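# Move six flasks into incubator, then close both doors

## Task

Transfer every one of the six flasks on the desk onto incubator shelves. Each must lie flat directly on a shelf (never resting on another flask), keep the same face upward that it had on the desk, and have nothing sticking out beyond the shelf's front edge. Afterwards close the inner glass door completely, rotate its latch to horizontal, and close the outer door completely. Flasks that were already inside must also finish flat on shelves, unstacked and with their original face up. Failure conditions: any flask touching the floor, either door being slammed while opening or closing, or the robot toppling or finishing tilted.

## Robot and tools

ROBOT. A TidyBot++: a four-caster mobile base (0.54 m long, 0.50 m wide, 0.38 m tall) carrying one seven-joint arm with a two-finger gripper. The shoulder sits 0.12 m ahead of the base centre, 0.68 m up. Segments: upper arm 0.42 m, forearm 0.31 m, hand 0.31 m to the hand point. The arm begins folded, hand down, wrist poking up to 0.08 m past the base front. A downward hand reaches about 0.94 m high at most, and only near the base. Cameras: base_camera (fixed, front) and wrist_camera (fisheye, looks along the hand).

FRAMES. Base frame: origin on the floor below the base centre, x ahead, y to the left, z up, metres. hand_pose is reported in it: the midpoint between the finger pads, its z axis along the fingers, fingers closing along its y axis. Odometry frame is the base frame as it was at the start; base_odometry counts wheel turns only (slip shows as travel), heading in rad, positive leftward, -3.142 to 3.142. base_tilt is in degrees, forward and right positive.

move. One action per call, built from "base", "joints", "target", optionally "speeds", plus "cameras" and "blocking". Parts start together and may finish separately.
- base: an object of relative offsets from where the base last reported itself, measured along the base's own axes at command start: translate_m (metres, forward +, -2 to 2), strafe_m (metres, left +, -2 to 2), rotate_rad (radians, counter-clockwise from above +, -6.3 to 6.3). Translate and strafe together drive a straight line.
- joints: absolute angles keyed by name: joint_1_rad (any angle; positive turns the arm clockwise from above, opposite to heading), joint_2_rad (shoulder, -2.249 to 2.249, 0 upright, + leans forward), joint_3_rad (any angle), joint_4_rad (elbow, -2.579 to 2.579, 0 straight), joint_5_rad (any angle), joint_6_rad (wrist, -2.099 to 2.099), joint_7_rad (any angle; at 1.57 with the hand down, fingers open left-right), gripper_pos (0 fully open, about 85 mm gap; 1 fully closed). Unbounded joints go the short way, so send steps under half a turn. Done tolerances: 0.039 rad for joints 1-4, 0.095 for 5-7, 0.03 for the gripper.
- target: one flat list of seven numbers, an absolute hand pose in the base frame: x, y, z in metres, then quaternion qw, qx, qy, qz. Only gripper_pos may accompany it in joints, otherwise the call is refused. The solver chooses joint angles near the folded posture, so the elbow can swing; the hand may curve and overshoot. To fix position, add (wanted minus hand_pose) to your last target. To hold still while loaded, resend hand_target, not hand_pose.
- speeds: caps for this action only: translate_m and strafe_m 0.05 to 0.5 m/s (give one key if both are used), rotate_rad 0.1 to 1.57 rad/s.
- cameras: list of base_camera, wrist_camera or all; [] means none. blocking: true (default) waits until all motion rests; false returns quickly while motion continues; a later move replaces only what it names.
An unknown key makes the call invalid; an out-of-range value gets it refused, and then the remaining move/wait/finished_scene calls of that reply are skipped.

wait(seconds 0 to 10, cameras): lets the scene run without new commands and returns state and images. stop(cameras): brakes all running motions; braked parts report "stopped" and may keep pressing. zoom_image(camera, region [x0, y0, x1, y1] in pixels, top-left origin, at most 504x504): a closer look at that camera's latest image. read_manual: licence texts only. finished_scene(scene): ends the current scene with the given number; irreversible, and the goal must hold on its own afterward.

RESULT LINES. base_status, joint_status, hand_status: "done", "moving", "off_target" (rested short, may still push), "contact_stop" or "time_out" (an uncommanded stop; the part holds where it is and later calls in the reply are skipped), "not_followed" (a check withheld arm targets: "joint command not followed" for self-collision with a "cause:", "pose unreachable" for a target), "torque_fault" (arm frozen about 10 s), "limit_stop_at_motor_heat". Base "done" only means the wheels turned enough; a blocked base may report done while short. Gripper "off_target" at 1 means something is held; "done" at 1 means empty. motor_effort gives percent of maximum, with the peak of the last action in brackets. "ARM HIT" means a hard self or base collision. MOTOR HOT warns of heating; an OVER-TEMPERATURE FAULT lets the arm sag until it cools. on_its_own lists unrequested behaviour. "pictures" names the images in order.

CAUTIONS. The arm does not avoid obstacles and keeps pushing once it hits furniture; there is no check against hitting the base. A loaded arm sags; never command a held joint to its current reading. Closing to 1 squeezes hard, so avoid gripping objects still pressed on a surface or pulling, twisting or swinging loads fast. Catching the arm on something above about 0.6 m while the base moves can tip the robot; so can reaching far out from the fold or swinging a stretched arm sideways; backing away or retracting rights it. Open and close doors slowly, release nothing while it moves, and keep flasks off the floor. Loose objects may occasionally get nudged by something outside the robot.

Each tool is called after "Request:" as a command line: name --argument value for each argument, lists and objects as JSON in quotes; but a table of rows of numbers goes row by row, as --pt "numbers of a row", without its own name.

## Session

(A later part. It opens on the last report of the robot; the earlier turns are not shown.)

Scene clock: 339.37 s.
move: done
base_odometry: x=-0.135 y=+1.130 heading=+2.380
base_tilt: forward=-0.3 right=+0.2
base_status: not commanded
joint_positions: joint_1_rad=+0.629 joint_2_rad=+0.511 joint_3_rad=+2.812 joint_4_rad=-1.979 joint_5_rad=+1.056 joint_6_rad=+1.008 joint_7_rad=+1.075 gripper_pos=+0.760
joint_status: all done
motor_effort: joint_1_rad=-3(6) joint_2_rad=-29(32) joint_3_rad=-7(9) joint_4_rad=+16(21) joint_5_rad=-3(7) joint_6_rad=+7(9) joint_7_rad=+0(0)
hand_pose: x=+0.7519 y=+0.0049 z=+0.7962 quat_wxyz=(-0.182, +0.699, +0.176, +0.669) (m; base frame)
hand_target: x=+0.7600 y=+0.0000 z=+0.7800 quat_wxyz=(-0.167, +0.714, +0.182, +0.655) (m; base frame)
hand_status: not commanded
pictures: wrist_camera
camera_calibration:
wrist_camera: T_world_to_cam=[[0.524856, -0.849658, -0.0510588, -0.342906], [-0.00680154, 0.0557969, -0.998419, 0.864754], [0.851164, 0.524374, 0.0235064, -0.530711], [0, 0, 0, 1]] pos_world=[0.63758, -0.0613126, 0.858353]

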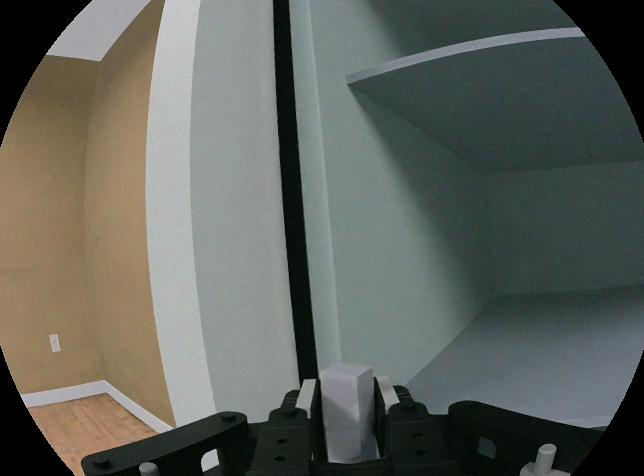

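Request:
move --joints '{"gripper_pos":0.84}' --cameras '["wrist_camera"]'

Scene clock: 342.77 s.
move: done
base_odometry: x=-0.135 y=+1.130 heading=+2.380
base_tilt: forward=-0.3 right=+0.2
base_status: not commanded
joint_positions: joint_1_rad=+0.630 joint_2_rad=+0.511 joint_3_rad=+2.814 joint_4_rad=-1.978 joint_5_rad=+1.057 joint_6_rad=+1.008 joint_7_rad=+1.075 gripper_pos=+0.820
joint_status: all done
motor_effort: joint_1_rad=-5(6) joint_2_rad=-29(31) joint_3_rad=-8(10) joint_4_rad=+18(19) joint_5_rad=-5(6) joint_6_rad=+7(8) joint_7_rad=-1(1)
hand_pose: x=+0.7522 y=+0.0036 z=+0.7962 quat_wxyz=(-0.180, +0.699, +0.176, +0.669) (m; base frame)
hand_target: x=+0.7600 y=+0.0000 z=+0.7800 quat_wxyz=(-0.167, +0.714, +0.182, +0.655) (m; base frame)
hand_status: not commanded
pictures: wrist_camera
camera_calibration:
wrist_camera: T_world_to_cam=[[0.523249, -0.85073, -0.0496853, -0.344029], [-0.00640131, 0.0543783, -0.9985, 0.864539], [0.852156, 0.522782, 0.0230076, -0.530571], [0, 0, 0, 1]] pos_world=[0.637676, -0.062315, 0.858356]

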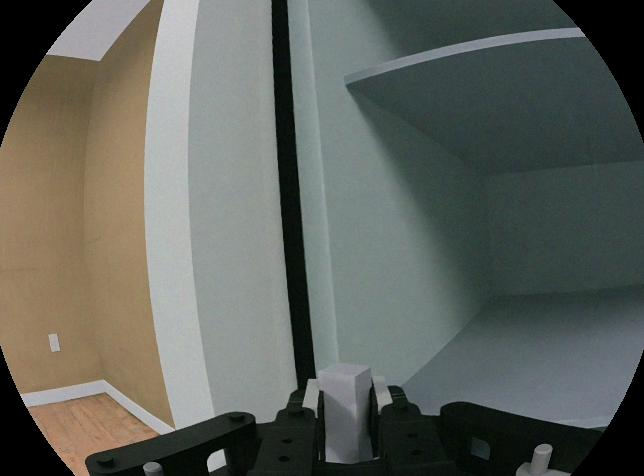

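Request:
move --base '{"translate_m":-0.0446,"strafe_m":-0.0793,"rotate_rad":0.1}' --speeds '{"translate_m":0.09,"rotate_rad":0.1}' --cameras '["wrist_camera"]'

Scene clock: 357.47 s.
move: done
base_odometry: x=-0.048 y=+1.157 heading=+2.481
base_tilt: forward=-0.2 right=+0.2
base_status: done
joint_positions: joint_1_rad=+0.622 joint_2_rad=+0.519 joint_3_rad=+2.817 joint_4_rad=-1.963 joint_5_rad=+1.057 joint_6_rad=+1.003 joint_7_rad=+1.075 gripper_pos=+0.820
joint_status: not commanded
motor_effort: joint_1_rad=+1(7) joint_2_rad=-32(34) joint_3_rad=-5(10) joint_4_rad=+16(19) joint_5_rad=-4(6) joint_6_rad=+8(10) joint_7_rad=+0(1)
hand_pose: x=+0.7571 y=+0.0037 z=+0.7963 quat_wxyz=(-0.179, +0.698, +0.178, +0.670) (m; base frame)
hand_target: x=+0.7600 y=+0.0000 z=+0.7800 quat_wxyz=(-0.167, +0.714, +0.182, +0.655) (m; base frame)
hand_status: not commanded
pictures: wrist_camera
camera_calibration:
wrist_camera: T_world_to_cam=[[0.524205, -0.850438, -0.0443275, -0.351567], [-0.00321885, 0.0500734, -0.99874, 0.862563], [0.851586, 0.523687, 0.0235113, -0.534781], [0, 0, 0, 1]] pos_world=[0.642482, -0.0621195, 0.858466]

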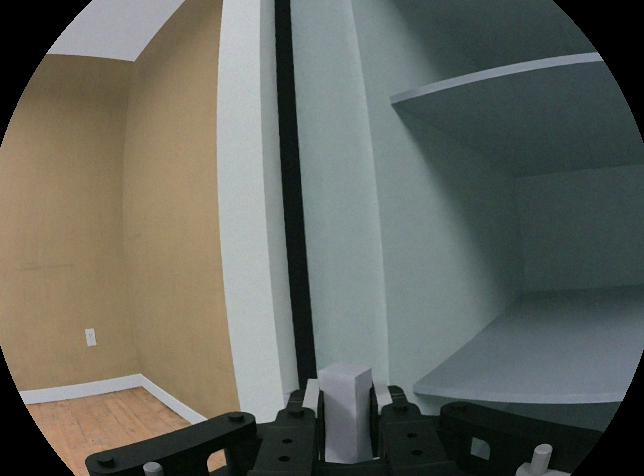

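Works. Continue.

Request:
move --base '{"translate_m":-0.0446,"strafe_m":-0.0793,"rotate_rad":0.1}' --speeds '{"translate_m":0.09,"rotate_rad":0.1}' --cameras '[]'

Request:
move --base '{"translate_m":-0.0446,"strafe_m":-0.0793,"rotate_rad":0.1}' --speeds '{"translate_m":0.09,"rotate_rad":0.1}' --cameras '["wrist_camera"]'

Request:
move --base '{"translate_m":-0.0446,"strafe_m":-0.0793,"rotate_rad":0.1}' --speeds '{"translate_m":0.09,"rotate_rad":0.1}' --cameras '["wrist_camera","base_camera"]'

Scene clock: 365.13 s.
move: done
base_odometry: x=+0.036 y=+1.192 heading=+2.582
base_tilt: forward=-0.3 right=+0.1
base_status: done
joint_positions: joint_1_rad=+0.616 joint_2_rad=+0.520 joint_3_rad=+2.818 joint_4_rad=-1.961 joint_5_rad=+1.058 joint_6_rad=+1.002 joint_7_rad=+1.075 gripper_pos=+0.820
joint_status: not commanded
motor_effort: joint_1_rad=+2(5) joint_2_rad=-31(34) joint_3_rad=-4(10) joint_4_rad=+15(19) joint_5_rad=-3(7) joint_6_rad=+7(10) joint_7_rad=+0(1)
hand_pose: x=+0.7576 y=+0.0066 z=+0.7963 quat_wxyz=(-0.180, +0.698, +0.180, +0.670) (m; base frame)
hand_target: x=+0.7600 y=+0.0000 z=+0.7800 quat_wxyz=(-0.167, +0.714, +0.182, +0.655) (m; base frame)
hand_status: not commanded
pictures: none
No camera images: "cameras" was empty.

Scene clock: 366.70 s.
move: done
base_odometry: x=+0.116 y=+1.236 heading=+2.683
base_tilt: forward=-0.3 right=+0.2
base_status: done
joint_positions: joint_1_rad=+0.612 joint_2_rad=+0.521 joint_3_rad=+2.816 joint_4_rad=-1.960 joint_5_rad=+1.059 joint_6_rad=+1.001 joint_7_rad=+1.075 gripper_pos=+0.820
joint_status: not commanded
motor_effort: joint_1_rad=+2(6) joint_2_rad=-32(34) joint_3_rad=-4(9) joint_4_rad=+16(19) joint_5_rad=-4(7) joint_6_rad=+7(10) joint_7_rad=+0(1)
hand_pose: x=+0.7578 y=+0.0099 z=+0.7962 quat_wxyz=(-0.182, +0.697, +0.182, +0.669) (m; base frame)
hand_target: x=+0.7600 y=+0.0000 z=+0.7800 quat_wxyz=(-0.167, +0.714, +0.182, +0.655) (m; base frame)
hand_status: not commanded
pictures: wrist_camera
camera_calibration:
wrist_camera: T_world_to_cam=[[0.533312, -0.844817, -0.0431598, -0.354523], [-0.00330107, 0.0489423, -0.998796, 0.862251], [0.845912, 0.532812, 0.0233127, -0.534318], [0, 0, 0, 1]] pos_world=[0.643904, -0.0570166, 0.858368]

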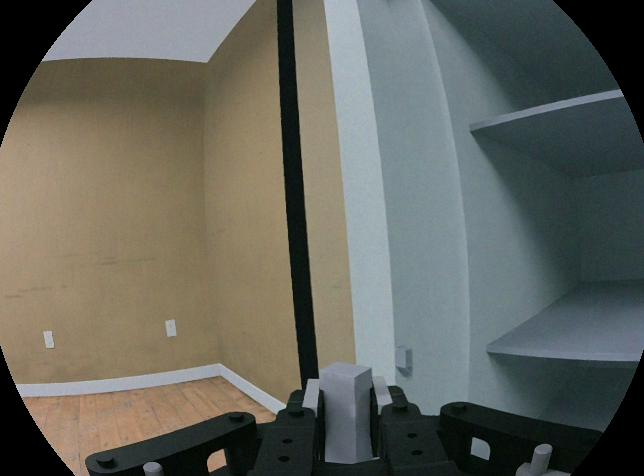

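Scene clock: 368.27 s.
move: done
base_odometry: x=+0.191 y=+1.287 heading=+2.783
base_tilt: forward=-0.3 right=+0.2
base_status: done
joint_positions: joint_1_rad=+0.608 joint_2_rad=+0.521 joint_3_rad=+2.814 joint_4_rad=-1.959 joint_5_rad=+1.059 joint_6_rad=+1.001 joint_7_rad=+1.075 gripper_pos=+0.820
joint_status: not commanded
motor_effort: joint_1_rad=+3(7) joint_2_rad=-31(34) joint_3_rad=-3(9) joint_4_rad=+15(20) joint_5_rad=-4(7) joint_6_rad=+7(10) joint_7_rad=+0(1)
hand_pose: x=+0.7578 y=+0.0138 z=+0.7962 quat_wxyz=(-0.185, +0.697, +0.184, +0.668) (m; base frame)
hand_target: x=+0.7600 y=+0.0000 z=+0.7800 quat_wxyz=(-0.167, +0.714, +0.182, +0.655) (m; base frame)
hand_status: not commanded
pictures: base_camera, wrist_camera
camera_calibration:
wrist_camera: T_world_to_cam=[[0.538742, -0.841329, -0.0438617, -0.354834], [-0.00374174, 0.0496731, -0.998759, 0.86229], [0.842463, 0.538237, 0.0236129, -0.534061], [0, 0, 0, 1]] pos_world=[0.644317, -0.0539131, 0.858267]

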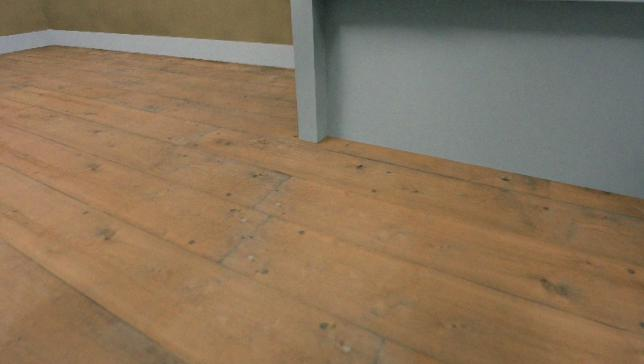

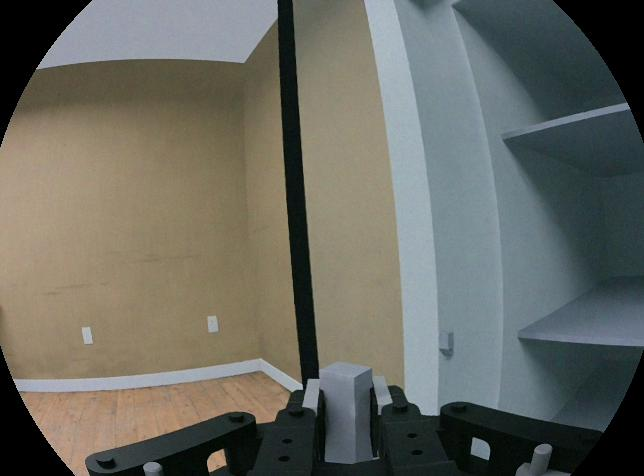

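Request:
move --base '{"translate_m":-0.0446,"strafe_m":-0.075,"rotate_rad":0.1}' --speeds '{"translate_m":0.09,"rotate_rad":0.1}' --cameras '[]'

Request:
move --joints '{"gripper_pos":0.55}' --cameras '[]'

Request:
move --base '{"translate_m":-0.12,"strafe_m":-0.07}' --speeds '{"translate_m":0.15}' --cameras '["wrist_camera"]'

Scene clock: 376.13 s.
move: done
base_odometry: x=+0.259 y=+1.341 heading=+2.884
base_tilt: forward=-0.3 right=+0.2
base_status: done
joint_positions: joint_1_rad=+0.608 joint_2_rad=+0.522 joint_3_rad=+2.813 joint_4_rad=-1.959 joint_5_rad=+1.060 joint_6_rad=+1.000 joint_7_rad=+1.075 gripper_pos=+0.820
joint_status: not commanded
motor_effort: joint_1_rad=+3(6) joint_2_rad=-32(34) joint_3_rad=-3(8) joint_4_rad=+16(19) joint_5_rad=-4(7) joint_6_rad=+7(9) joint_7_rad=+0(1)
hand_pose: x=+0.7579 y=+0.0141 z=+0.7961 quat_wxyz=(-0.185, +0.697, +0.184, +0.668) (m; base frame)
hand_target: x=+0.7600 y=+0.0000 z=+0.7800 quat_wxyz=(-0.167, +0.714, +0.182, +0.655) (m; base frame)
hand_status: not commanded
pictures: none
No camera images: "cameras" was empty.

Scene clock: 376.83 s.
move: done
base_odometry: x=+0.259 y=+1.341 heading=+2.884
base_tilt: forward=-0.3 right=+0.2
base_status: not commanded
joint_positions: joint_1_rad=+0.612 joint_2_rad=+0.522 joint_3_rad=+2.813 joint_4_rad=-1.959 joint_5_rad=+1.060 joint_6_rad=+1.000 joint_7_rad=+1.075 gripper_pos=+0.550
joint_status: all done
motor_effort: joint_1_rad=-1(4) joint_2_rad=-32(33) joint_3_rad=-6(7) joint_4_rad=+15(17) joint_5_rad=-3(5) joint_6_rad=+8(9) joint_7_rad=+0(1)
hand_pose: x=+0.7579 y=+0.0115 z=+0.7961 quat_wxyz=(-0.183, +0.697, +0.183, +0.669) (m; base frame)
hand_target: x=+0.7600 y=+0.0000 z=+0.7800 quat_wxyz=(-0.167, +0.714, +0.182, +0.655) (m; base frame)
hand_status: not commanded
pictures: none
No camera images: "cameras" was empty.

Scene clock: 378.47 s.
move: done
base_odometry: x=+0.393 y=+1.379 heading=+2.884
base_tilt: forward=-0.3 right=+0.2
base_status: done
joint_positions: joint_1_rad=+0.613 joint_2_rad=+0.522 joint_3_rad=+2.813 joint_4_rad=-1.959 joint_5_rad=+1.060 joint_6_rad=+1.000 joint_7_rad=+1.075 gripper_pos=+0.550
joint_status: not commanded
motor_effort: joint_1_rad=+0(3) joint_2_rad=-32(34) joint_3_rad=-6(7) joint_4_rad=+14(15) joint_5_rad=-3(3) joint_6_rad=+8(9) joint_7_rad=+0(1)
hand_pose: x=+0.7579 y=+0.0105 z=+0.7960 quat_wxyz=(-0.183, +0.697, +0.182, +0.669) (m; base frame)
hand_target: x=+0.7600 y=+0.0000 z=+0.7800 quat_wxyz=(-0.167, +0.714, +0.182, +0.655) (m; base frame)
hand_status: not commanded
pictures: wrist_camera
camera_calibration:
wrist_camera: T_world_to_cam=[[0.53448, -0.844038, -0.0439414, -0.354392], [-0.00370384, 0.0496509, -0.99876, 0.8623], [0.845173, 0.53398, 0.0234112, -0.534325], [0, 0, 0, 1]] pos_world=[0.644206, -0.0566152, 0.858167]

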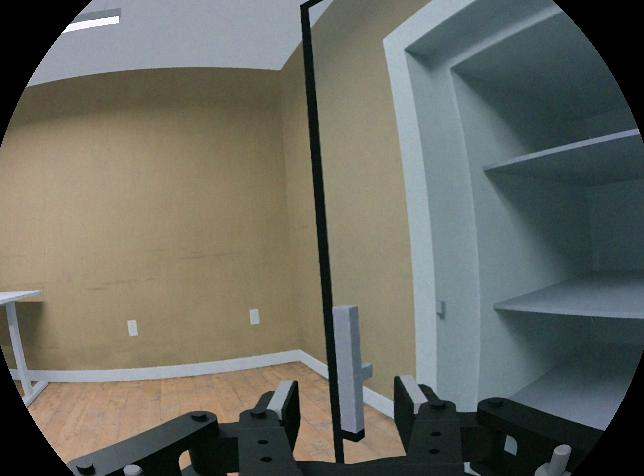

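Request:
move --base '{"translate_m":-0.35,"strafe_m":0.1}' --speeds '{"translate_m":0.25}' --joints '{"gripper_pos":1.0}' --cameras '[]'

Request:
move --base '{"rotate_rad":-0.502}' --target '[0.78,0,0.90,0,0.7071,0,0.7071]' --cameras '[]'

Request:
move --base '{"strafe_m":0.6}' --speeds '{"strafe_m":0.3}' --cameras '["all"]'

Scene clock: 396.57 s.
move: done
base_odometry: x=+0.706 y=+1.193 heading=+2.884
base_tilt: forward=-0.3 right=+0.2
base_status: done
joint_positions: joint_1_rad=+0.613 joint_2_rad=+0.523 joint_3_rad=+2.813 joint_4_rad=-1.959 joint_5_rad=+1.060 joint_6_rad=+1.000 joint_7_rad=+1.075 gripper_pos=+0.999
joint_status: all done
motor_effort: joint_1_rad=+0(1) joint_2_rad=-32(35) joint_3_rad=-6(7) joint_4_rad=+14(16) joint_5_rad=-3(4) joint_6_rad=+8(9) joint_7_rad=+0(1)
hand_pose: x=+0.7580 y=+0.0105 z=+0.7956 quat_wxyz=(-0.183, +0.697, +0.182, +0.669) (m; base frame)
hand_target: x=+0.7600 y=+0.0000 z=+0.7800 quat_wxyz=(-0.167, +0.714, +0.182, +0.655) (m; base frame)
hand_status: not commanded
pictures: none
No camera images: "cameras" was empty.

Scene clock: 398.80 s.
move: done
base_odometry: x=+0.706 y=+1.193 heading=+2.383
base_tilt: forward=-0.3 right=+0.2
base_status: done
joint_positions: joint_1_rad=+0.013 joint_2_rad=+0.250 joint_3_rad=+3.132 joint_4_rad=-1.961 joint_5_rad=+0.063 joint_6_rad=+0.725 joint_7_rad=+1.495 gripper_pos=+0.999
joint_status: not commanded
motor_effort: joint_1_rad=+0(5) joint_2_rad=-29(34) joint_3_rad=-1(6) joint_4_rad=+19(21) joint_5_rad=+1(4) joint_6_rad=+9(9) joint_7_rad=+0(1)
hand_pose: x=+0.7852 y=+0.0110 z=+0.9278 quat_wxyz=(-0.024, +0.677, +0.003, +0.736) (m; base frame)
hand_target: x=+0.7800 y=+0.0000 z=+0.9000 quat_wxyz=(+0.000, +0.707, +0.000, +0.707) (m; base frame)
hand_status: done (0.030 m and 5.5 deg from the pose sent, 0.107 m and 30.0 deg at the start)
pictures: none
No camera images: "cameras" was empty.

Scene clock: 401.67 s.
move: done
base_odometry: x=+0.293 y=+0.758 heading=+2.381
base_tilt: forward=-0.3 right=+0.2
base_status: done
joint_positions: joint_1_rad=-0.001 joint_2_rad=+0.250 joint_3_rad=+3.143 joint_4_rad=-1.961 joint_5_rad=+0.056 joint_6_rad=+0.724 joint_7_rad=+1.496 gripper_pos=+0.999
joint_status: not commanded
motor_effort: joint_1_rad=+0(3) joint_2_rad=-30(31) joint_3_rad=-1(3) joint_4_rad=+19(20) joint_5_rad=+0(1) joint_6_rad=+9(10) joint_7_rad=+0(1)
hand_pose: x=+0.7854 y=+0.0130 z=+0.9273 quat_wxyz=(-0.024, +0.677, +0.003, +0.735) (m; base frame)
hand_target: x=+0.7800 y=+0.0000 z=+0.9000 quat_wxyz=(+0.000, +0.707, +0.000, +0.707) (m; base frame)
hand_status: not commanded
pictures: base_camera, wrist_camera
camera_calibration:
wrist_camera: T_world_to_cam=[[0.0855374, -0.994754, -0.0561037, 0.0046811], [0.139372, 0.0677028, -0.987923, 0.870688], [0.986539, 0.0766851, 0.144432, -0.779101], [0, 0, 0, 1]] pos_world=[0.646863, 0.00545392, 0.972962]

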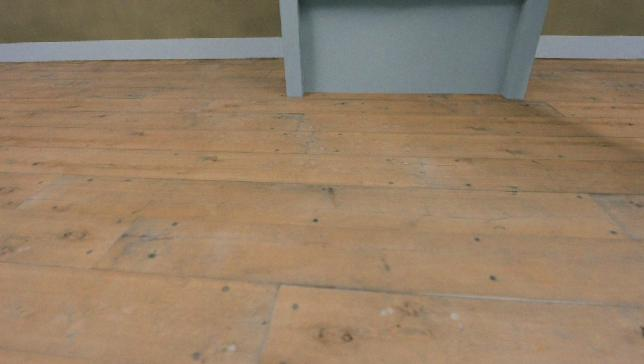

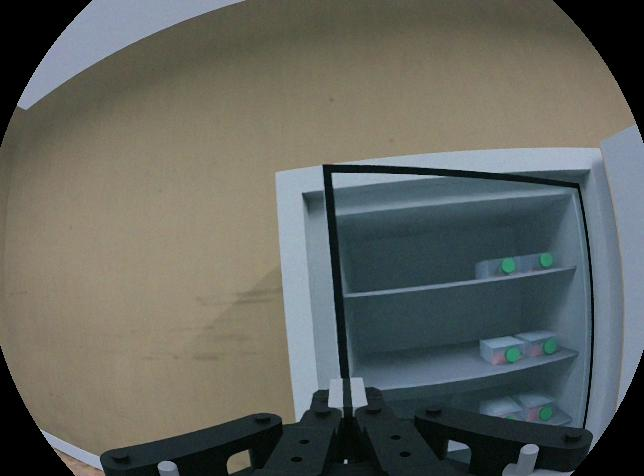

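Request:
move --base '{"strafe_m":0.06,"translate_m":0.2}' --speeds '{"translate_m":0.2}' --cameras '[]'

Request:
move --base '{"translate_m":0.14}' --speeds '{"translate_m":0.15}' --cameras '["wrist_camera"]'

Scene clock: 411.80 s.
move: done
base_odometry: x=+0.107 y=+0.852 heading=+2.382
base_tilt: forward=-0.3 right=+0.2
base_status: done
joint_positions: joint_1_rad=-0.001 joint_2_rad=+0.245 joint_3_rad=+3.143 joint_4_rad=-1.961 joint_5_rad=+0.056 joint_6_rad=+0.722 joint_7_rad=+1.496 gripper_pos=+0.999
joint_status: not commanded
motor_effort: joint_1_rad=+0(2) joint_2_rad=-29(32) joint_3_rad=-1(2) joint_4_rad=+19(20) joint_5_rad=+0(1) joint_6_rad=+9(10) joint_7_rad=+0(1)
hand_pose: x=+0.7840 y=+0.0129 z=+0.9303 quat_wxyz=(-0.024, +0.676, +0.003, +0.736) (m; base frame)
hand_target: x=+0.7800 y=+0.0000 z=+0.9000 quat_wxyz=(+0.000, +0.707, +0.000, +0.707) (m; base frame)
hand_status: not commanded
pictures: none
No camera images: "cameras" was empty.

Scene clock: 413.37 s.
move: done
base_odometry: x=+0.005 y=+0.948 heading=+2.382
base_tilt: forward=-0.3 right=+0.3
base_status: done
joint_positions: joint_1_rad=-0.001 joint_2_rad=+0.242 joint_3_rad=+3.143 joint_4_rad=-1.962 joint_5_rad=+0.056 joint_6_rad=+0.721 joint_7_rad=+1.496 gripper_pos=+0.999
joint_status: not commanded
motor_effort: joint_1_rad=+0(1) joint_2_rad=-29(33) joint_3_rad=-1(2) joint_4_rad=+20(21) joint_5_rad=+1(1) joint_6_rad=+9(9) joint_7_rad=+0(1)
hand_pose: x=+0.7831 y=+0.0128 z=+0.9313 quat_wxyz=(-0.024, +0.676, +0.003, +0.737) (m; base frame)
hand_target: x=+0.7800 y=+0.0000 z=+0.9000 quat_wxyz=(+0.000, +0.707, +0.000, +0.707) (m; base frame)
hand_status: not commanded
pictures: wrist_camera
camera_calibration:
wrist_camera: T_world_to_cam=[[0.0853688, -0.994786, -0.0557932, 0.0047972], [0.143491, 0.0676891, -0.987334, 0.871269], [0.985963, 0.0762817, 0.148522, -0.780756], [0, 0, 0, 1]] pos_world=[0.644367, 0.00535415, 0.97646]

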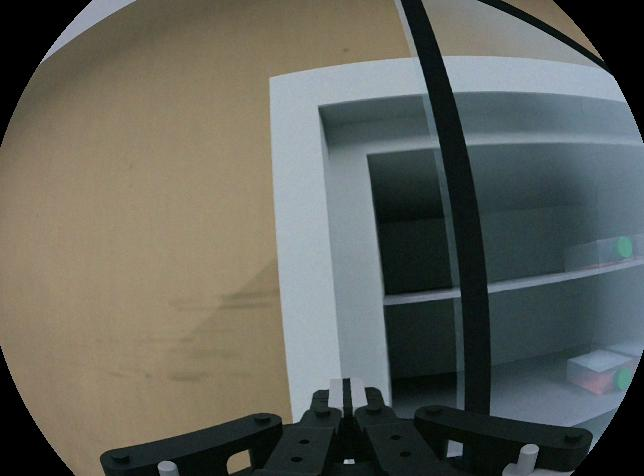

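Request:
move --base '{"strafe_m":-0.15}' --speeds '{"strafe_m":0.1}' --cameras '["wrist_camera"]'

Scene clock: 419.77 s.
move: done
base_odometry: x=+0.108 y=+1.057 heading=+2.382
base_tilt: forward=-0.3 right=+0.2
base_status: done
joint_positions: joint_1_rad=-0.108 joint_2_rad=+0.241 joint_3_rad=+3.066 joint_4_rad=-1.964 joint_5_rad=+0.056 joint_6_rad=+0.720 joint_7_rad=+1.497 gripper_pos=+0.999
joint_status: not commanded
motor_effort: joint_1_rad=+17(21) joint_2_rad=-28(30) joint_3_rad=+13(17) joint_4_rad=+21(22) joint_5_rad=-8(10) joint_6_rad=+8(10) joint_7_rad=+0(1)
hand_pose: x=+0.7693 y=+0.1280 z=+0.9314 quat_wxyz=(-0.097, +0.673, +0.058, +0.731) (m; base frame)
hand_target: x=+0.7800 y=+0.0000 z=+0.9000 quat_wxyz=(+0.000, +0.707, +0.000, +0.707) (m; base frame)
hand_status: not commanded
pictures: wrist_camera
camera_calibration:
wrist_camera: T_world_to_cam=[[0.263515, -0.961845, -0.0735785, -0.00422042], [0.124867, 0.109643, -0.986097, 0.873246], [0.95654, 0.250664, 0.148995, -0.776077], [0, 0, 0, 1]] pos_world=[0.634421, 0.0947298, 0.976426]

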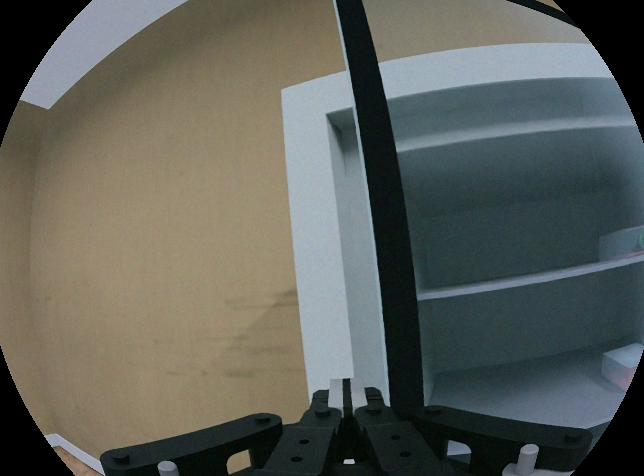

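Request:
move --base '{"strafe_m":0.15}' --speeds '{"strafe_m":0.1}' --cameras '[]'

Request:
move --base '{"translate_m":-0.15,"strafe_m":0.05}' --speeds '{"translate_m":0.2}' --cameras '[]'

Request:
move --target '[0.72,0,0.90,0.259,0.658,-0.259,0.658]' --cameras '["wrist_camera"]'

Scene clock: 437.90 s.
move: done
base_odometry: x=+0.005 y=+0.948 heading=+2.383
base_tilt: forward=-0.3 right=+0.2
base_status: done
joint_positions: joint_1_rad=-0.019 joint_2_rad=+0.241 joint_3_rad=+3.141 joint_4_rad=-1.964 joint_5_rad=+0.052 joint_6_rad=+0.720 joint_7_rad=+1.497 gripper_pos=+0.999
joint_status: not commanded
motor_effort: joint_1_rad=+0(18) joint_2_rad=-29(30) joint_3_rad=-1(14) joint_4_rad=+19(21) joint_5_rad=+0(8) joint_6_rad=+9(9) joint_7_rad=+0(1)
hand_pose: x=+0.7822 y=+0.0248 z=+0.9308 quat_wxyz=(-0.031, +0.676, +0.007, +0.736) (m; base frame)
hand_target: x=+0.7800 y=+0.0000 z=+0.9000 quat_wxyz=(+0.000, +0.707, +0.000, +0.707) (m; base frame)
hand_status: not commanded
pictures: none
No camera images: "cameras" was empty.

Scene clock: 439.47 s.
move: done
base_odometry: x=+0.079 y=+0.809 heading=+2.383
base_tilt: forward=-0.3 right=+0.1
base_status: done
joint_positions: joint_1_rad=-0.019 joint_2_rad=+0.239 joint_3_rad=+3.141 joint_4_rad=-1.964 joint_5_rad=+0.052 joint_6_rad=+0.719 joint_7_rad=+1.497 gripper_pos=+0.999
joint_status: not commanded
motor_effort: joint_1_rad=+0(2) joint_2_rad=-30(33) joint_3_rad=-1(2) joint_4_rad=+19(20) joint_5_rad=+0(1) joint_6_rad=+8(9) joint_7_rad=+0(1)
hand_pose: x=+0.7819 y=+0.0245 z=+0.9315 quat_wxyz=(-0.031, +0.676, +0.007, +0.736) (m; base frame)
hand_target: x=+0.7800 y=+0.0000 z=+0.9000 quat_wxyz=(+0.000, +0.707, +0.000, +0.707) (m; base frame)
hand_status: not commanded
pictures: none
No camera images: "cameras" was empty.

Scene clock: 441.87 s.
move: done
base_odometry: x=+0.079 y=+0.809 heading=+2.383
base_tilt: forward=-0.3 right=+0.2
base_status: not commanded
joint_positions: joint_1_rad=-0.593 joint_2_rad=+0.386 joint_3_rad=+3.253 joint_4_rad=-1.759 joint_5_rad=-1.370 joint_6_rad=+1.187 joint_7_rad=+2.477 gripper_pos=+0.999
joint_status: not commanded
motor_effort: joint_1_rad=+0(2) joint_2_rad=-32(33) joint_3_rad=+2(3) joint_4_rad=+17(20) joint_5_rad=+7(7) joint_6_rad=+6(9) joint_7_rad=+0(1)
hand_pose: x=+0.7349 y=+0.0193 z=+0.8983 quat_wxyz=(+0.210, +0.667, -0.243, +0.672) (m; base frame)
hand_target: x=+0.7200 y=+0.0000 z=+0.9000 quat_wxyz=(+0.259, +0.658, -0.259, +0.658) (m; base frame)
hand_status: done (0.024 m and 6.2 deg from the pose sent, 0.074 m and 46.4 deg at the start)
pictures: wrist_camera
camera_calibration:
wrist_camera: T_world_to_cam=[[-0.570996, -0.817336, -0.0769834, 0.511392], [0.0885638, 0.0318988, -0.99556, 0.89353], [0.816162, -0.575278, 0.0541723, -0.506738], [0, 0, 0, 1]] pos_world=[0.626448, 0.0979611, 0.956382]

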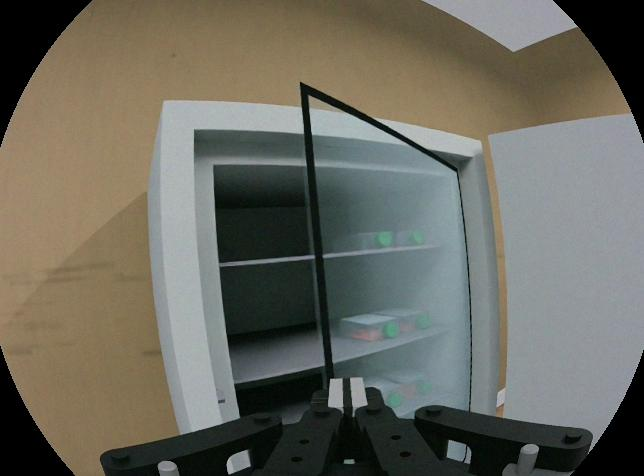

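Request:
move --base '{"translate_m":0.135,"strafe_m":-0.05}' --speeds '{"translate_m":0.15}' --cameras '["wrist_camera"]'

Scene clock: 451.37 s.
move: done
base_odometry: x=+0.016 y=+0.938 heading=+2.383
base_tilt: forward=-0.2 right=+0.1
base_status: done
joint_positions: joint_1_rad=-0.599 joint_2_rad=+0.391 joint_3_rad=+3.259 joint_4_rad=-1.757 joint_5_rad=-1.373 joint_6_rad=+1.190 joint_7_rad=+2.479 gripper_pos=+0.999
joint_status: not commanded
motor_effort: joint_1_rad=+0(2) joint_2_rad=-31(33) joint_3_rad=+1(2) joint_4_rad=+17(18) joint_5_rad=+7(7) joint_6_rad=+6(6) joint_7_rad=+0(1)
hand_pose: x=+0.7349 y=+0.0197 z=+0.8975 quat_wxyz=(+0.213, +0.667, -0.243, +0.671) (m; base frame)
hand_target: x=+0.7200 y=+0.0000 z=+0.9000 quat_wxyz=(+0.259, +0.658, -0.259, +0.658) (m; base frame)
hand_status: not commanded
pictures: wrist_camera
camera_calibration:
wrist_camera: T_world_to_cam=[[-0.574189, -0.815377, -0.0739398, 0.511267], [0.0875772, 0.0286241, -0.995746, 0.893693], [0.814026, -0.578222, 0.0549728, -0.505568], [0, 0, 0, 1]] pos_world=[0.626842, 0.0989638, 0.955487]

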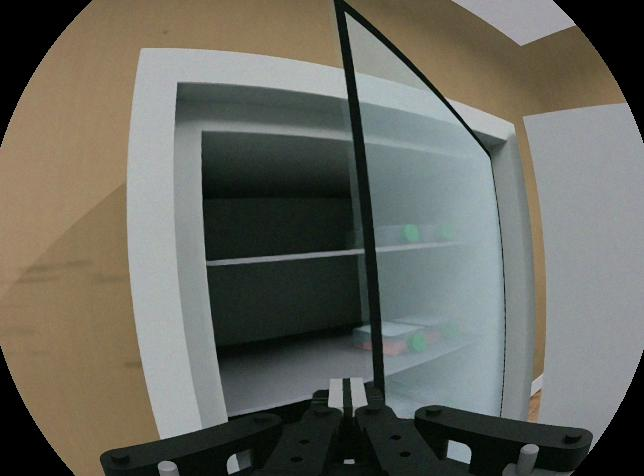

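Request:
move --base '{"translate_m":0.09,"strafe_m":-0.053}' --speeds '{"translate_m":0.1}' --cameras '["wrist_camera"]'

Scene clock: 455.77 s.
move: done
base_odometry: x=-0.013 y=+1.038 heading=+2.383
base_tilt: forward=-0.3 right=+0.2
base_status: done
joint_positions: joint_1_rad=-0.615 joint_2_rad=+0.394 joint_3_rad=+3.258 joint_4_rad=-1.753 joint_5_rad=-1.377 joint_6_rad=+1.196 joint_7_rad=+2.479 gripper_pos=+0.999
joint_status: not commanded
motor_effort: joint_1_rad=+2(6) joint_2_rad=-32(34) joint_3_rad=+3(6) joint_4_rad=+16(19) joint_5_rad=+6(8) joint_6_rad=+6(10) joint_7_rad=+0(1)
hand_pose: x=+0.7347 y=+0.0290 z=+0.8971 quat_wxyz=(+0.209, +0.668, -0.240, +0.673) (m; base frame)
hand_target: x=+0.7200 y=+0.0000 z=+0.9000 quat_wxyz=(+0.259, +0.658, -0.259, +0.658) (m; base frame)
hand_status: not commanded
pictures: wrist_camera
camera_calibration:
wrist_camera: T_world_to_cam=[[-0.565883, -0.821059, -0.0750921, 0.513791], [0.0883519, 0.0301651, -0.995632, 0.892295], [0.819738, -0.570046, 0.0554722, -0.504851], [0, 0, 0, 1]] pos_world=[0.625755, 0.107148, 0.954984]

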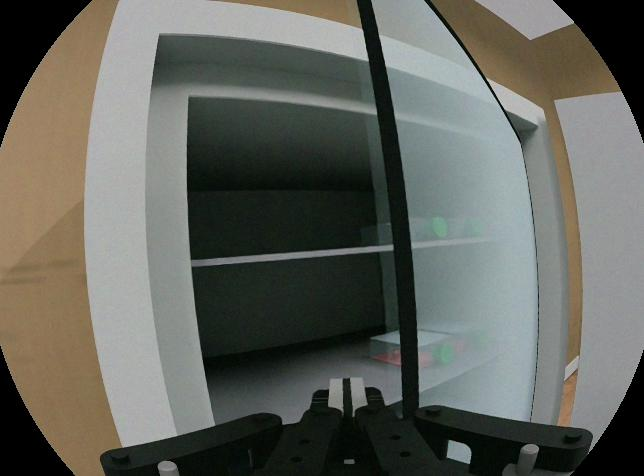

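Request:
move --base '{"translate_m":-0.1,"strafe_m":-0.02}' --speeds '{"translate_m":0.08}' --cameras '["wrist_camera"]'

Scene clock: 460.87 s.
move: done
base_odometry: x=+0.073 y=+0.984 heading=+2.383
base_tilt: forward=-0.3 right=+0.3
base_status: done
joint_positions: joint_1_rad=-0.615 joint_2_rad=+0.397 joint_3_rad=+3.258 joint_4_rad=-1.751 joint_5_rad=-1.378 joint_6_rad=+1.197 joint_7_rad=+2.479 gripper_pos=+0.999
joint_status: not commanded
motor_effort: joint_1_rad=+0(2) joint_2_rad=-32(35) joint_3_rad=+2(4) joint_4_rad=+16(18) joint_5_rad=+8(8) joint_6_rad=+6(8) joint_7_rad=+0(1)
hand_pose: x=+0.7350 y=+0.0289 z=+0.8964 quat_wxyz=(+0.210, +0.668, -0.241, +0.672) (m; base frame)
hand_target: x=+0.7200 y=+0.0000 z=+0.9000 quat_wxyz=(+0.259, +0.658, -0.259, +0.658) (m; base frame)
hand_status: not commanded
pictures: wrist_camera
camera_calibration:
wrist_camera: T_world_to_cam=[[-0.567426, -0.820042, -0.0745618, 0.514463], [0.0878576, 0.0297395, -0.995689, 0.892061], [0.818724, -0.571531, 0.0551719, -0.504086], [0, 0, 0, 1]] pos_world=[0.626252, 0.107251, 0.954386]

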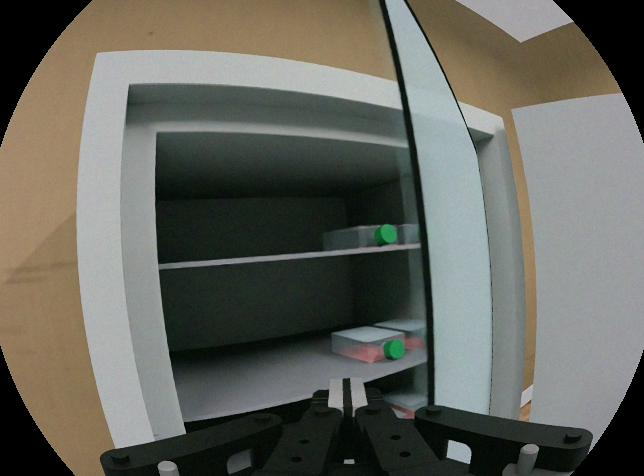

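Request:
move --base '{"translate_m":-0.07,"strafe_m":-0.1}' --speeds '{"translate_m":0.1}' --cameras '["wrist_camera"]'

Request:
move --base '{"translate_m":-0.03,"strafe_m":-0.12}' --speeds '{"translate_m":0.1}' --cameras '["wrist_camera"]'

Scene clock: 465.83 s.
move: done
base_odometry: x=+0.193 y=+1.008 heading=+2.383
base_tilt: forward=-0.3 right=+0.3
base_status: done
joint_positions: joint_1_rad=-0.655 joint_2_rad=+0.398 joint_3_rad=+3.248 joint_4_rad=-1.750 joint_5_rad=-1.380 joint_6_rad=+1.198 joint_7_rad=+2.480 gripper_pos=+0.999
joint_status: not commanded
motor_effort: joint_1_rad=+8(11) joint_2_rad=-32(35) joint_3_rad=+8(10) joint_4_rad=+16(17) joint_5_rad=+5(7) joint_6_rad=+7(9) joint_7_rad=+0(1)
hand_pose: x=+0.7334 y=+0.0584 z=+0.8948 quat_wxyz=(+0.193, +0.675, -0.226, +0.676) (m; base frame)
hand_target: x=+0.7200 y=+0.0000 z=+0.9000 quat_wxyz=(+0.259, +0.658, -0.259, +0.658) (m; base frame)
hand_status: not commanded
pictures: wrist_camera
camera_calibration:
wrist_camera: T_world_to_cam=[[-0.527871, -0.845897, -0.0762269, 0.511553], [0.0835878, 0.0375727, -0.995792, 0.89252], [0.845202, -0.532021, 0.0508732, -0.503756], [0, 0, 0, 1]] pos_world=[0.621206, 0.131178, 0.953386]

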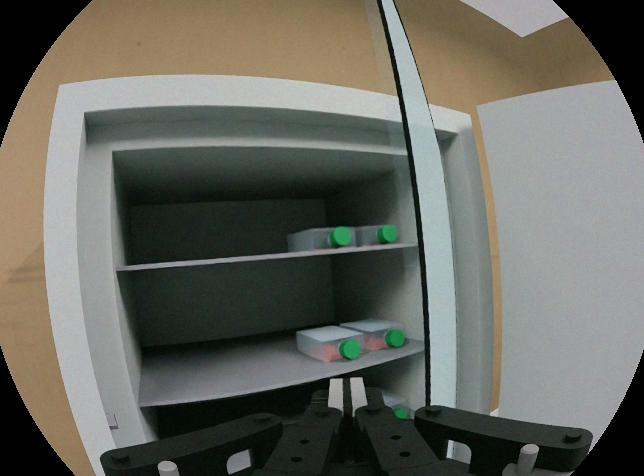

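Scene clock: 467.63 s.
move: done
base_odometry: x=+0.297 y=+1.075 heading=+2.384
base_tilt: forward=-0.2 right=+0.2
base_status: done
joint_positions: joint_1_rad=-0.743 joint_2_rad=+0.391 joint_3_rad=+3.183 joint_4_rad=-1.743 joint_5_rad=-1.380 joint_6_rad=+1.198 joint_7_rad=+2.481 gripper_pos=+0.999
joint_status: not commanded
motor_effort: joint_1_rad=+22(26) joint_2_rad=-30(33) joint_3_rad=+18(20) joint_4_rad=+15(16) joint_5_rad=+2(5) joint_6_rad=+9(10) joint_7_rad=+0(1)
hand_pose: x=+0.7210 y=+0.1445 z=+0.8940 quat_wxyz=(+0.134, +0.694, -0.183, +0.683) (m; base frame)
hand_target: x=+0.7200 y=+0.0000 z=+0.9000 quat_wxyz=(+0.259, +0.658, -0.259, +0.658) (m; base frame)
hand_status: not commanded
pictures: wrist_camera
camera_calibration:
wrist_camera: T_world_to_cam=[[-0.3969, -0.912705, -0.0971626, 0.511773], [0.069643, 0.0756067, -0.994703, 0.893044], [0.915216, -0.401564, 0.0335552, -0.501267], [0, 0, 0, 1]] pos_world=[0.599696, 0.198287, 0.954859]

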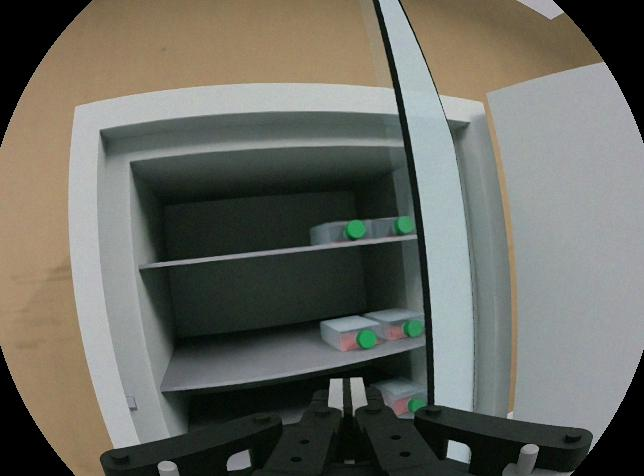

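Request:
move --base '{"translate_m":-0.08,"strafe_m":0.0}' --speeds '{"translate_m":0.1}' --cameras '["wrist_camera"]'

Scene clock: 471.73 s.
move: done
base_odometry: x=+0.355 y=+1.020 heading=+2.384
base_tilt: forward=-0.3 right=+0.1
base_status: done
joint_positions: joint_1_rad=-0.629 joint_2_rad=+0.394 joint_3_rad=+3.257 joint_4_rad=-1.742 joint_5_rad=-1.388 joint_6_rad=+1.205 joint_7_rad=+2.481 gripper_pos=+0.999
joint_status: not commanded
motor_effort: joint_1_rad=-1(22) joint_2_rad=-32(33) joint_3_rad=+2(17) joint_4_rad=+17(19) joint_5_rad=+7(9) joint_6_rad=+5(10) joint_7_rad=+0(1)
hand_pose: x=+0.7333 y=+0.0356 z=+0.9002 quat_wxyz=(+0.205, +0.666, -0.244, +0.674) (m; base frame)
hand_target: x=+0.7200 y=+0.0000 z=+0.9000 quat_wxyz=(+0.259, +0.658, -0.259, +0.658) (m; base frame)
hand_status: not commanded
pictures: wrist_camera
camera_calibration:
wrist_camera: T_world_to_cam=[[-0.564248, -0.82103, -0.086802, 0.528], [0.0959567, 0.0392081, -0.994613, 0.888604], [0.82001, -0.569538, 0.0566602, -0.50147], [0, 0, 0, 1]] pos_world=[0.623866, 0.113057, 0.958062]

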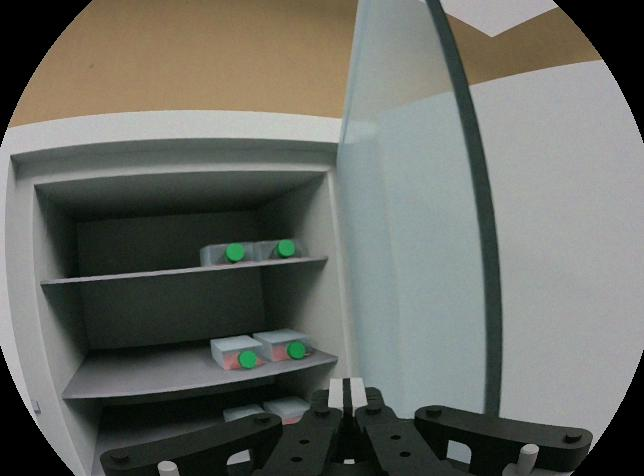

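Request:
move --base '{"strafe_m":-0.1}' --speeds '{"strafe_m":0.06}' --cameras '["wrist_camera"]'

Scene clock: 476.67 s.
move: done
base_odometry: x=+0.424 y=+1.092 heading=+2.384
base_tilt: forward=-0.3 right=+0.2
base_status: done
joint_positions: joint_1_rad=-0.623 joint_2_rad=+0.395 joint_3_rad=+3.261 joint_4_rad=-1.742 joint_5_rad=-1.388 joint_6_rad=+1.205 joint_7_rad=+2.481 gripper_pos=+0.999
joint_status: not commanded
motor_effort: joint_1_rad=+0(6) joint_2_rad=-32(34) joint_3_rad=+1(5) joint_4_rad=+17(18) joint_5_rad=+7(7) joint_6_rad=+5(7) joint_7_rad=+0(1)
hand_pose: x=+0.7335 y=+0.0307 z=+0.9005 quat_wxyz=(+0.208, +0.665, -0.246, +0.674) (m; base frame)
hand_target: x=+0.7200 y=+0.0000 z=+0.9000 quat_wxyz=(+0.259, +0.658, -0.259, +0.658) (m; base frame)
hand_status: not commanded
pictures: wrist_camera
camera_calibration:
wrist_camera: T_world_to_cam=[[-0.571173, -0.816305, -0.0860688, 0.52837], [0.0967628, 0.0371637, -0.994613, 0.8885], [0.815107, -0.576424, 0.057761, -0.501579], [0, 0, 0, 1]] pos_world=[0.624657, 0.109169, 0.958162]

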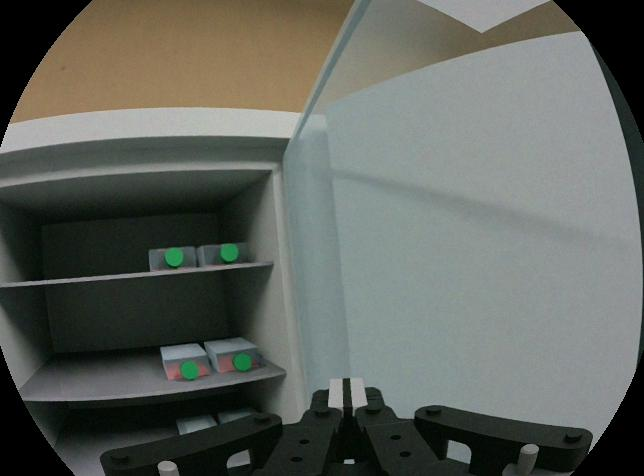

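Request:
move --base '{"translate_m":-0.3}' --speeds '{"translate_m":0.3}' --cameras '[]'

Request:
move --base '{"translate_m":-0.15,"strafe_m":1.085}' --joints '{"joint_1_rad":0,"joint_2_rad":-0.3,"joint_3_rad":3.14,"joint_4_rad":-2.0,"joint_5_rad":0,"joint_6_rad":-0.45,"joint_7_rad":1.57,"gripper_pos":0.3}' --speeds '{"strafe_m":0.45}' --cameras '[]'

Request:
move --base '{"rotate_rad":1.5}' --speeds '{"rotate_rad":1.2}' --cameras '["all"]'

Scene clock: 488.60 s.
move: done
base_odometry: x=+0.642 y=+0.886 heading=+2.384
base_tilt: forward=-0.3 right=+0.3
base_status: done
joint_positions: joint_1_rad=-0.622 joint_2_rad=+0.397 joint_3_rad=+3.261 joint_4_rad=-1.742 joint_5_rad=-1.388 joint_6_rad=+1.205 joint_7_rad=+2.481 gripper_pos=+0.999
joint_status: not commanded
motor_effort: joint_1_rad=+0(3) joint_2_rad=-32(37) joint_3_rad=+2(3) joint_4_rad=+17(18) joint_5_rad=+7(7) joint_6_rad=+5(6) joint_7_rad=+0(1)
hand_pose: x=+0.7340 y=+0.0303 z=+0.8990 quat_wxyz=(+0.209, +0.666, -0.246, +0.673) (m; base frame)
hand_target: x=+0.7200 y=+0.0000 z=+0.9000 quat_wxyz=(+0.259, +0.658, -0.259, +0.658) (m; base frame)
hand_status: not commanded
pictures: none
No camera images: "cameras" was empty.

Scene clock: 492.17 s.
move: done
base_odometry: x=+0.006 y=-0.005 heading=+2.384
base_tilt: forward=-0.3 right=+0.2
base_status: done
joint_positions: joint_1_rad=-0.020 joint_2_rad=-0.291 joint_3_rad=+3.153 joint_4_rad=-1.971 joint_5_rad=-0.051 joint_6_rad=-0.377 joint_7_rad=+1.634 gripper_pos=+0.300
joint_status: all done
motor_effort: joint_1_rad=+0(3) joint_2_rad=-12(34) joint_3_rad=+0(2) joint_4_rad=+22(23) joint_5_rad=+1(8) joint_6_rad=+8(9) joint_7_rad=+0(1)
hand_pose: x=+0.5860 y=+0.0109 z=+0.9054 quat_wxyz=(-0.008, +0.856, +0.015, +0.516) (m; base frame)
hand_target: x=+0.5669 y=+0.0021 z=+0.8729 quat_wxyz=(+0.000, +0.880, +0.000, +0.476) (m; base frame)
hand_status: not commanded
pictures: none
No camera images: "cameras" was empty.

Scene clock: 494.57 s.
move: done
base_odometry: x=+0.006 y=-0.005 heading=-2.399
base_tilt: forward=-0.4 right=+0.2
base_status: done
joint_positions: joint_1_rad=-0.015 joint_2_rad=-0.291 joint_3_rad=+3.150 joint_4_rad=-1.971 joint_5_rad=-0.050 joint_6_rad=-0.377 joint_7_rad=+1.634 gripper_pos=+0.300
joint_status: not commanded
motor_effort: joint_1_rad=+0(2) joint_2_rad=-12(13) joint_3_rad=+0(2) joint_4_rad=+21(23) joint_5_rad=+0(1) joint_6_rad=+8(8) joint_7_rad=+0(1)
hand_pose: x=+0.5859 y=+0.0098 z=+0.9053 quat_wxyz=(-0.006, +0.856, +0.014, +0.516) (m; base frame)
hand_target: x=+0.5669 y=+0.0021 z=+0.8729 quat_wxyz=(+0.000, +0.880, +0.000, +0.476) (m; base frame)
hand_status: not commanded
pictures: base_camera, wrist_camera
camera_calibration:
wrist_camera: T_world_to_cam=[[0.0550677, -0.997519, -0.0438644, 0.0240754], [-0.413662, 0.0171917, -0.910268, 1.13121], [0.908764, 0.0682714, -0.411689, -0.0298002], [0, 0, 0, 1]] pos_world=[0.493692, 0.00660283, 1.01849]

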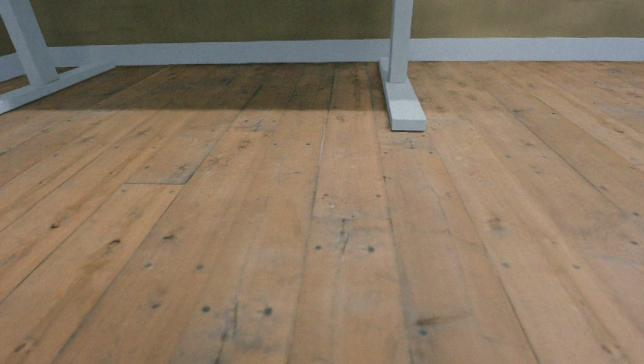

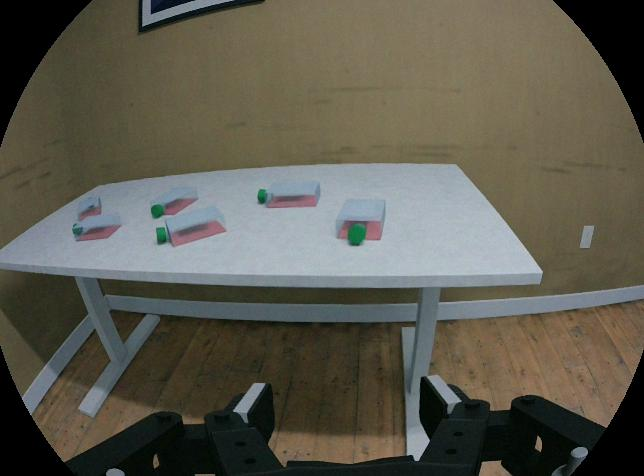

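Request:
zoom_image --camera "wrist_camera" --region '[60, 160, 240, 260]'

Request:
zoom_image --camera "wrist_camera" --region '[240, 160, 420, 260]'

Scaled by 2.800.

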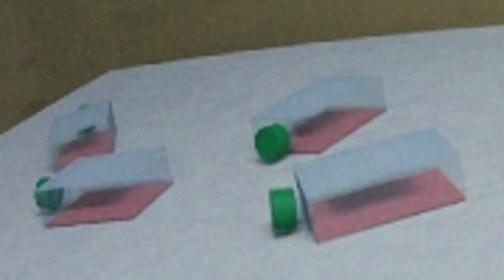

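Scaled by 2.800.

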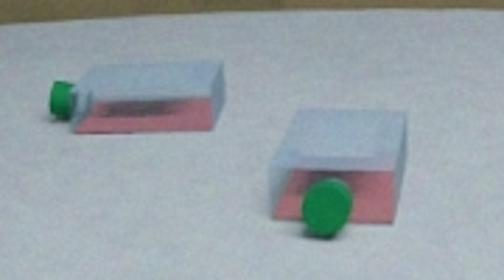

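Request:
move --base '{"rotate_rad":-0.165}' --speeds '{"rotate_rad":0.5}' --cameras '[]'

Request:
move --base '{"translate_m":0.31,"strafe_m":0.172}' --speeds '{"translate_m":0.3}' --cameras '["wrist_camera"]'

Scene clock: 561.67 s.
move: done
base_odometry: x=+0.006 y=-0.005 heading=-2.564
base_tilt: forward=-0.3 right=+0.2
base_status: done
joint_positions: joint_1_rad=-0.010 joint_2_rad=-0.291 joint_3_rad=+3.149 joint_4_rad=-1.971 joint_5_rad=-0.048 joint_6_rad=-0.378 joint_7_rad=+1.634 gripper_pos=+0.300
joint_status: not commanded
motor_effort: joint_1_rad=+0(2) joint_2_rad=-12(12) joint_3_rad=+0(2) joint_4_rad=+22(23) joint_5_rad=+0(1) joint_6_rad=+8(8) joint_7_rad=+0(1)
hand_pose: x=+0.5858 y=+0.0076 z=+0.9052 quat_wxyz=(-0.004, +0.856, +0.013, +0.516) (m; base frame)
hand_target: x=+0.5669 y=+0.0021 z=+0.8729 quat_wxyz=(+0.000, +0.880, +0.000, +0.476) (m; base frame)
hand_status: not commanded
pictures: none
No camera images: "cameras" was empty.

Scene clock: 563.80 s.
move: done
base_odometry: x=-0.160 y=-0.318 heading=-2.563
base_tilt: forward=-0.4 right=+0.3
base_status: done
joint_positions: joint_1_rad=-0.010 joint_2_rad=-0.296 joint_3_rad=+3.149 joint_4_rad=-1.972 joint_5_rad=-0.048 joint_6_rad=-0.379 joint_7_rad=+1.634 gripper_pos=+0.300
joint_status: not commanded
motor_effort: joint_1_rad=+0(1) joint_2_rad=-12(14) joint_3_rad=-1(2) joint_4_rad=+22(24) joint_5_rad=+0(1) joint_6_rad=+8(9) joint_7_rad=+0(1)
hand_pose: x=+0.5843 y=+0.0077 z=+0.9065 quat_wxyz=(-0.004, +0.856, +0.013, +0.517) (m; base frame)
hand_target: x=+0.5669 y=+0.0021 z=+0.8729 quat_wxyz=(+0.000, +0.880, +0.000, +0.476) (m; base frame)
hand_status: not commanded
pictures: wrist_camera
camera_calibration:
wrist_camera: T_world_to_cam=[[0.0510169, -0.997825, -0.0417382, 0.0225517], [-0.411838, 0.017054, -0.911098, 1.13135], [0.909828, 0.0636708, -0.410072, -0.0297915], [0, 0, 0, 1]] pos_world=[0.491885, 0.00510558, 1.01949]

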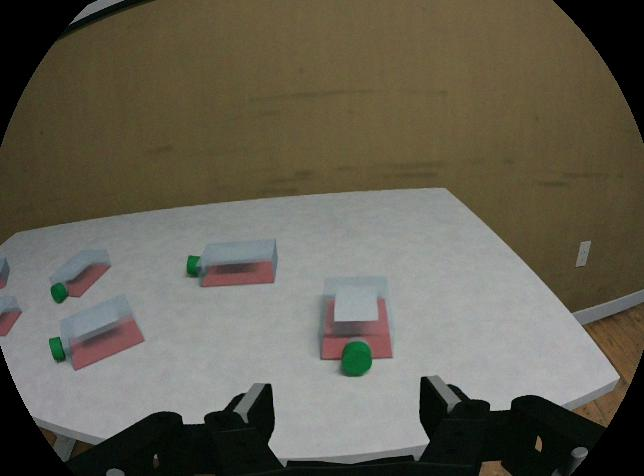

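Request:
move --target '[0.735,0,0.84,0,0.860,0,0.510]' --cameras '["wrist_camera"]'

Request:
move --target '[0.765,0,0.80,0,0.855,0,0.5186]' --cameras '["wrist_camera"]'

Scene clock: 572.43 s.
move: done
base_odometry: x=-0.160 y=-0.318 heading=-2.563
base_tilt: forward=-0.3 right=+0.1
base_status: not commanded
joint_positions: joint_1_rad=-0.010 joint_2_rad=+0.110 joint_3_rad=+3.149 joint_4_rad=-1.830 joint_5_rad=-0.048 joint_6_rad=-0.219 joint_7_rad=+1.634 gripper_pos=+0.300
joint_status: not commanded
motor_effort: joint_1_rad=-1(1) joint_2_rad=-26(28) joint_3_rad=-1(1) joint_4_rad=+20(22) joint_5_rad=+0(1) joint_6_rad=+7(8) joint_7_rad=+0(1)
hand_pose: x=+0.7172 y=+0.0062 z=+0.8136 quat_wxyz=(-0.001, +0.882, +0.011, +0.471) (m; base frame)
hand_target: x=+0.7350 y=+0.0000 z=+0.8400 quat_wxyz=(+0.000, +0.860, +0.000, +0.510) (m; base frame)
hand_status: done (0.032 m and 5.2 deg from the pose sent, 0.165 m and 1.8 deg at the start)
pictures: wrist_camera
camera_calibration:
wrist_camera: T_world_to_cam=[[0.0390991, -0.998375, -0.0414672, 0.0187894], [-0.5048, 0.0160787, -0.863087, 1.12904], [0.86235, 0.0546785, -0.503351, -0.0787332], [0, 0, 0, 1]] pos_world=[0.637102, 0.00491032, 0.935611]

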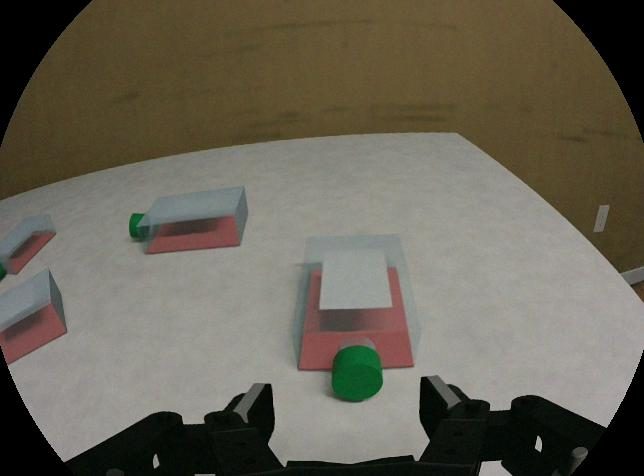

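Scene clock: 573.70 s.
move: done
base_odometry: x=-0.160 y=-0.318 heading=-2.563
base_tilt: forward=-0.3 right=+0.1
base_status: not commanded
joint_positions: joint_1_rad=-0.008 joint_2_rad=+0.220 joint_3_rad=+3.148 joint_4_rad=-1.830 joint_5_rad=-0.044 joint_6_rad=-0.066 joint_7_rad=+1.630 gripper_pos=+0.300
joint_status: not commanded
motor_effort: joint_1_rad=+0(1) joint_2_rad=-29(32) joint_3_rad=-1(2) joint_4_rad=+20(21) joint_5_rad=+0(1) joint_6_rad=+8(8) joint_7_rad=+0(0)
hand_pose: x=+0.7559 y=+0.0033 z=+0.7861 quat_wxyz=(+0.003, +0.871, +0.009, +0.491) (m; base frame)
hand_target: x=+0.7650 y=+0.0000 z=+0.8000 quat_wxyz=(+0.000, +0.855, +0.000, +0.519) (m; base frame)
hand_status: done (0.017 m and 3.8 deg from the pose sent, 0.050 m and 6.3 deg at the start)
pictures: wrist_camera
camera_calibration:
wrist_camera: T_world_to_cam=[[0.0330821, -0.998809, -0.0358547, 0.0133637], [-0.466186, 0.0163118, -0.884536, 1.11266], [0.884068, 0.0459773, -0.465091, -0.172215], [0, 0, 0, 1]] pos_world=[0.670514, 0.00311631, 0.904571]

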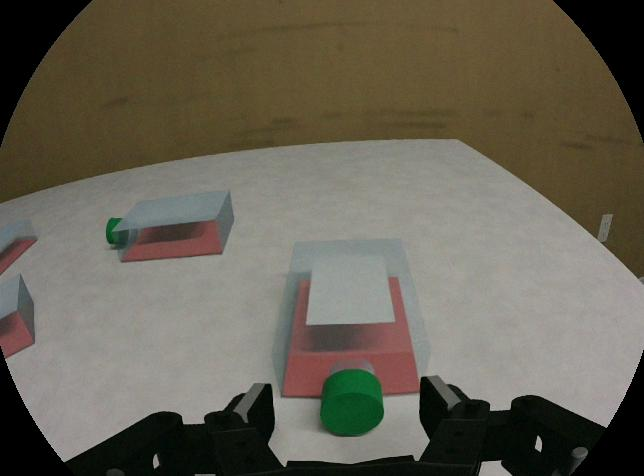

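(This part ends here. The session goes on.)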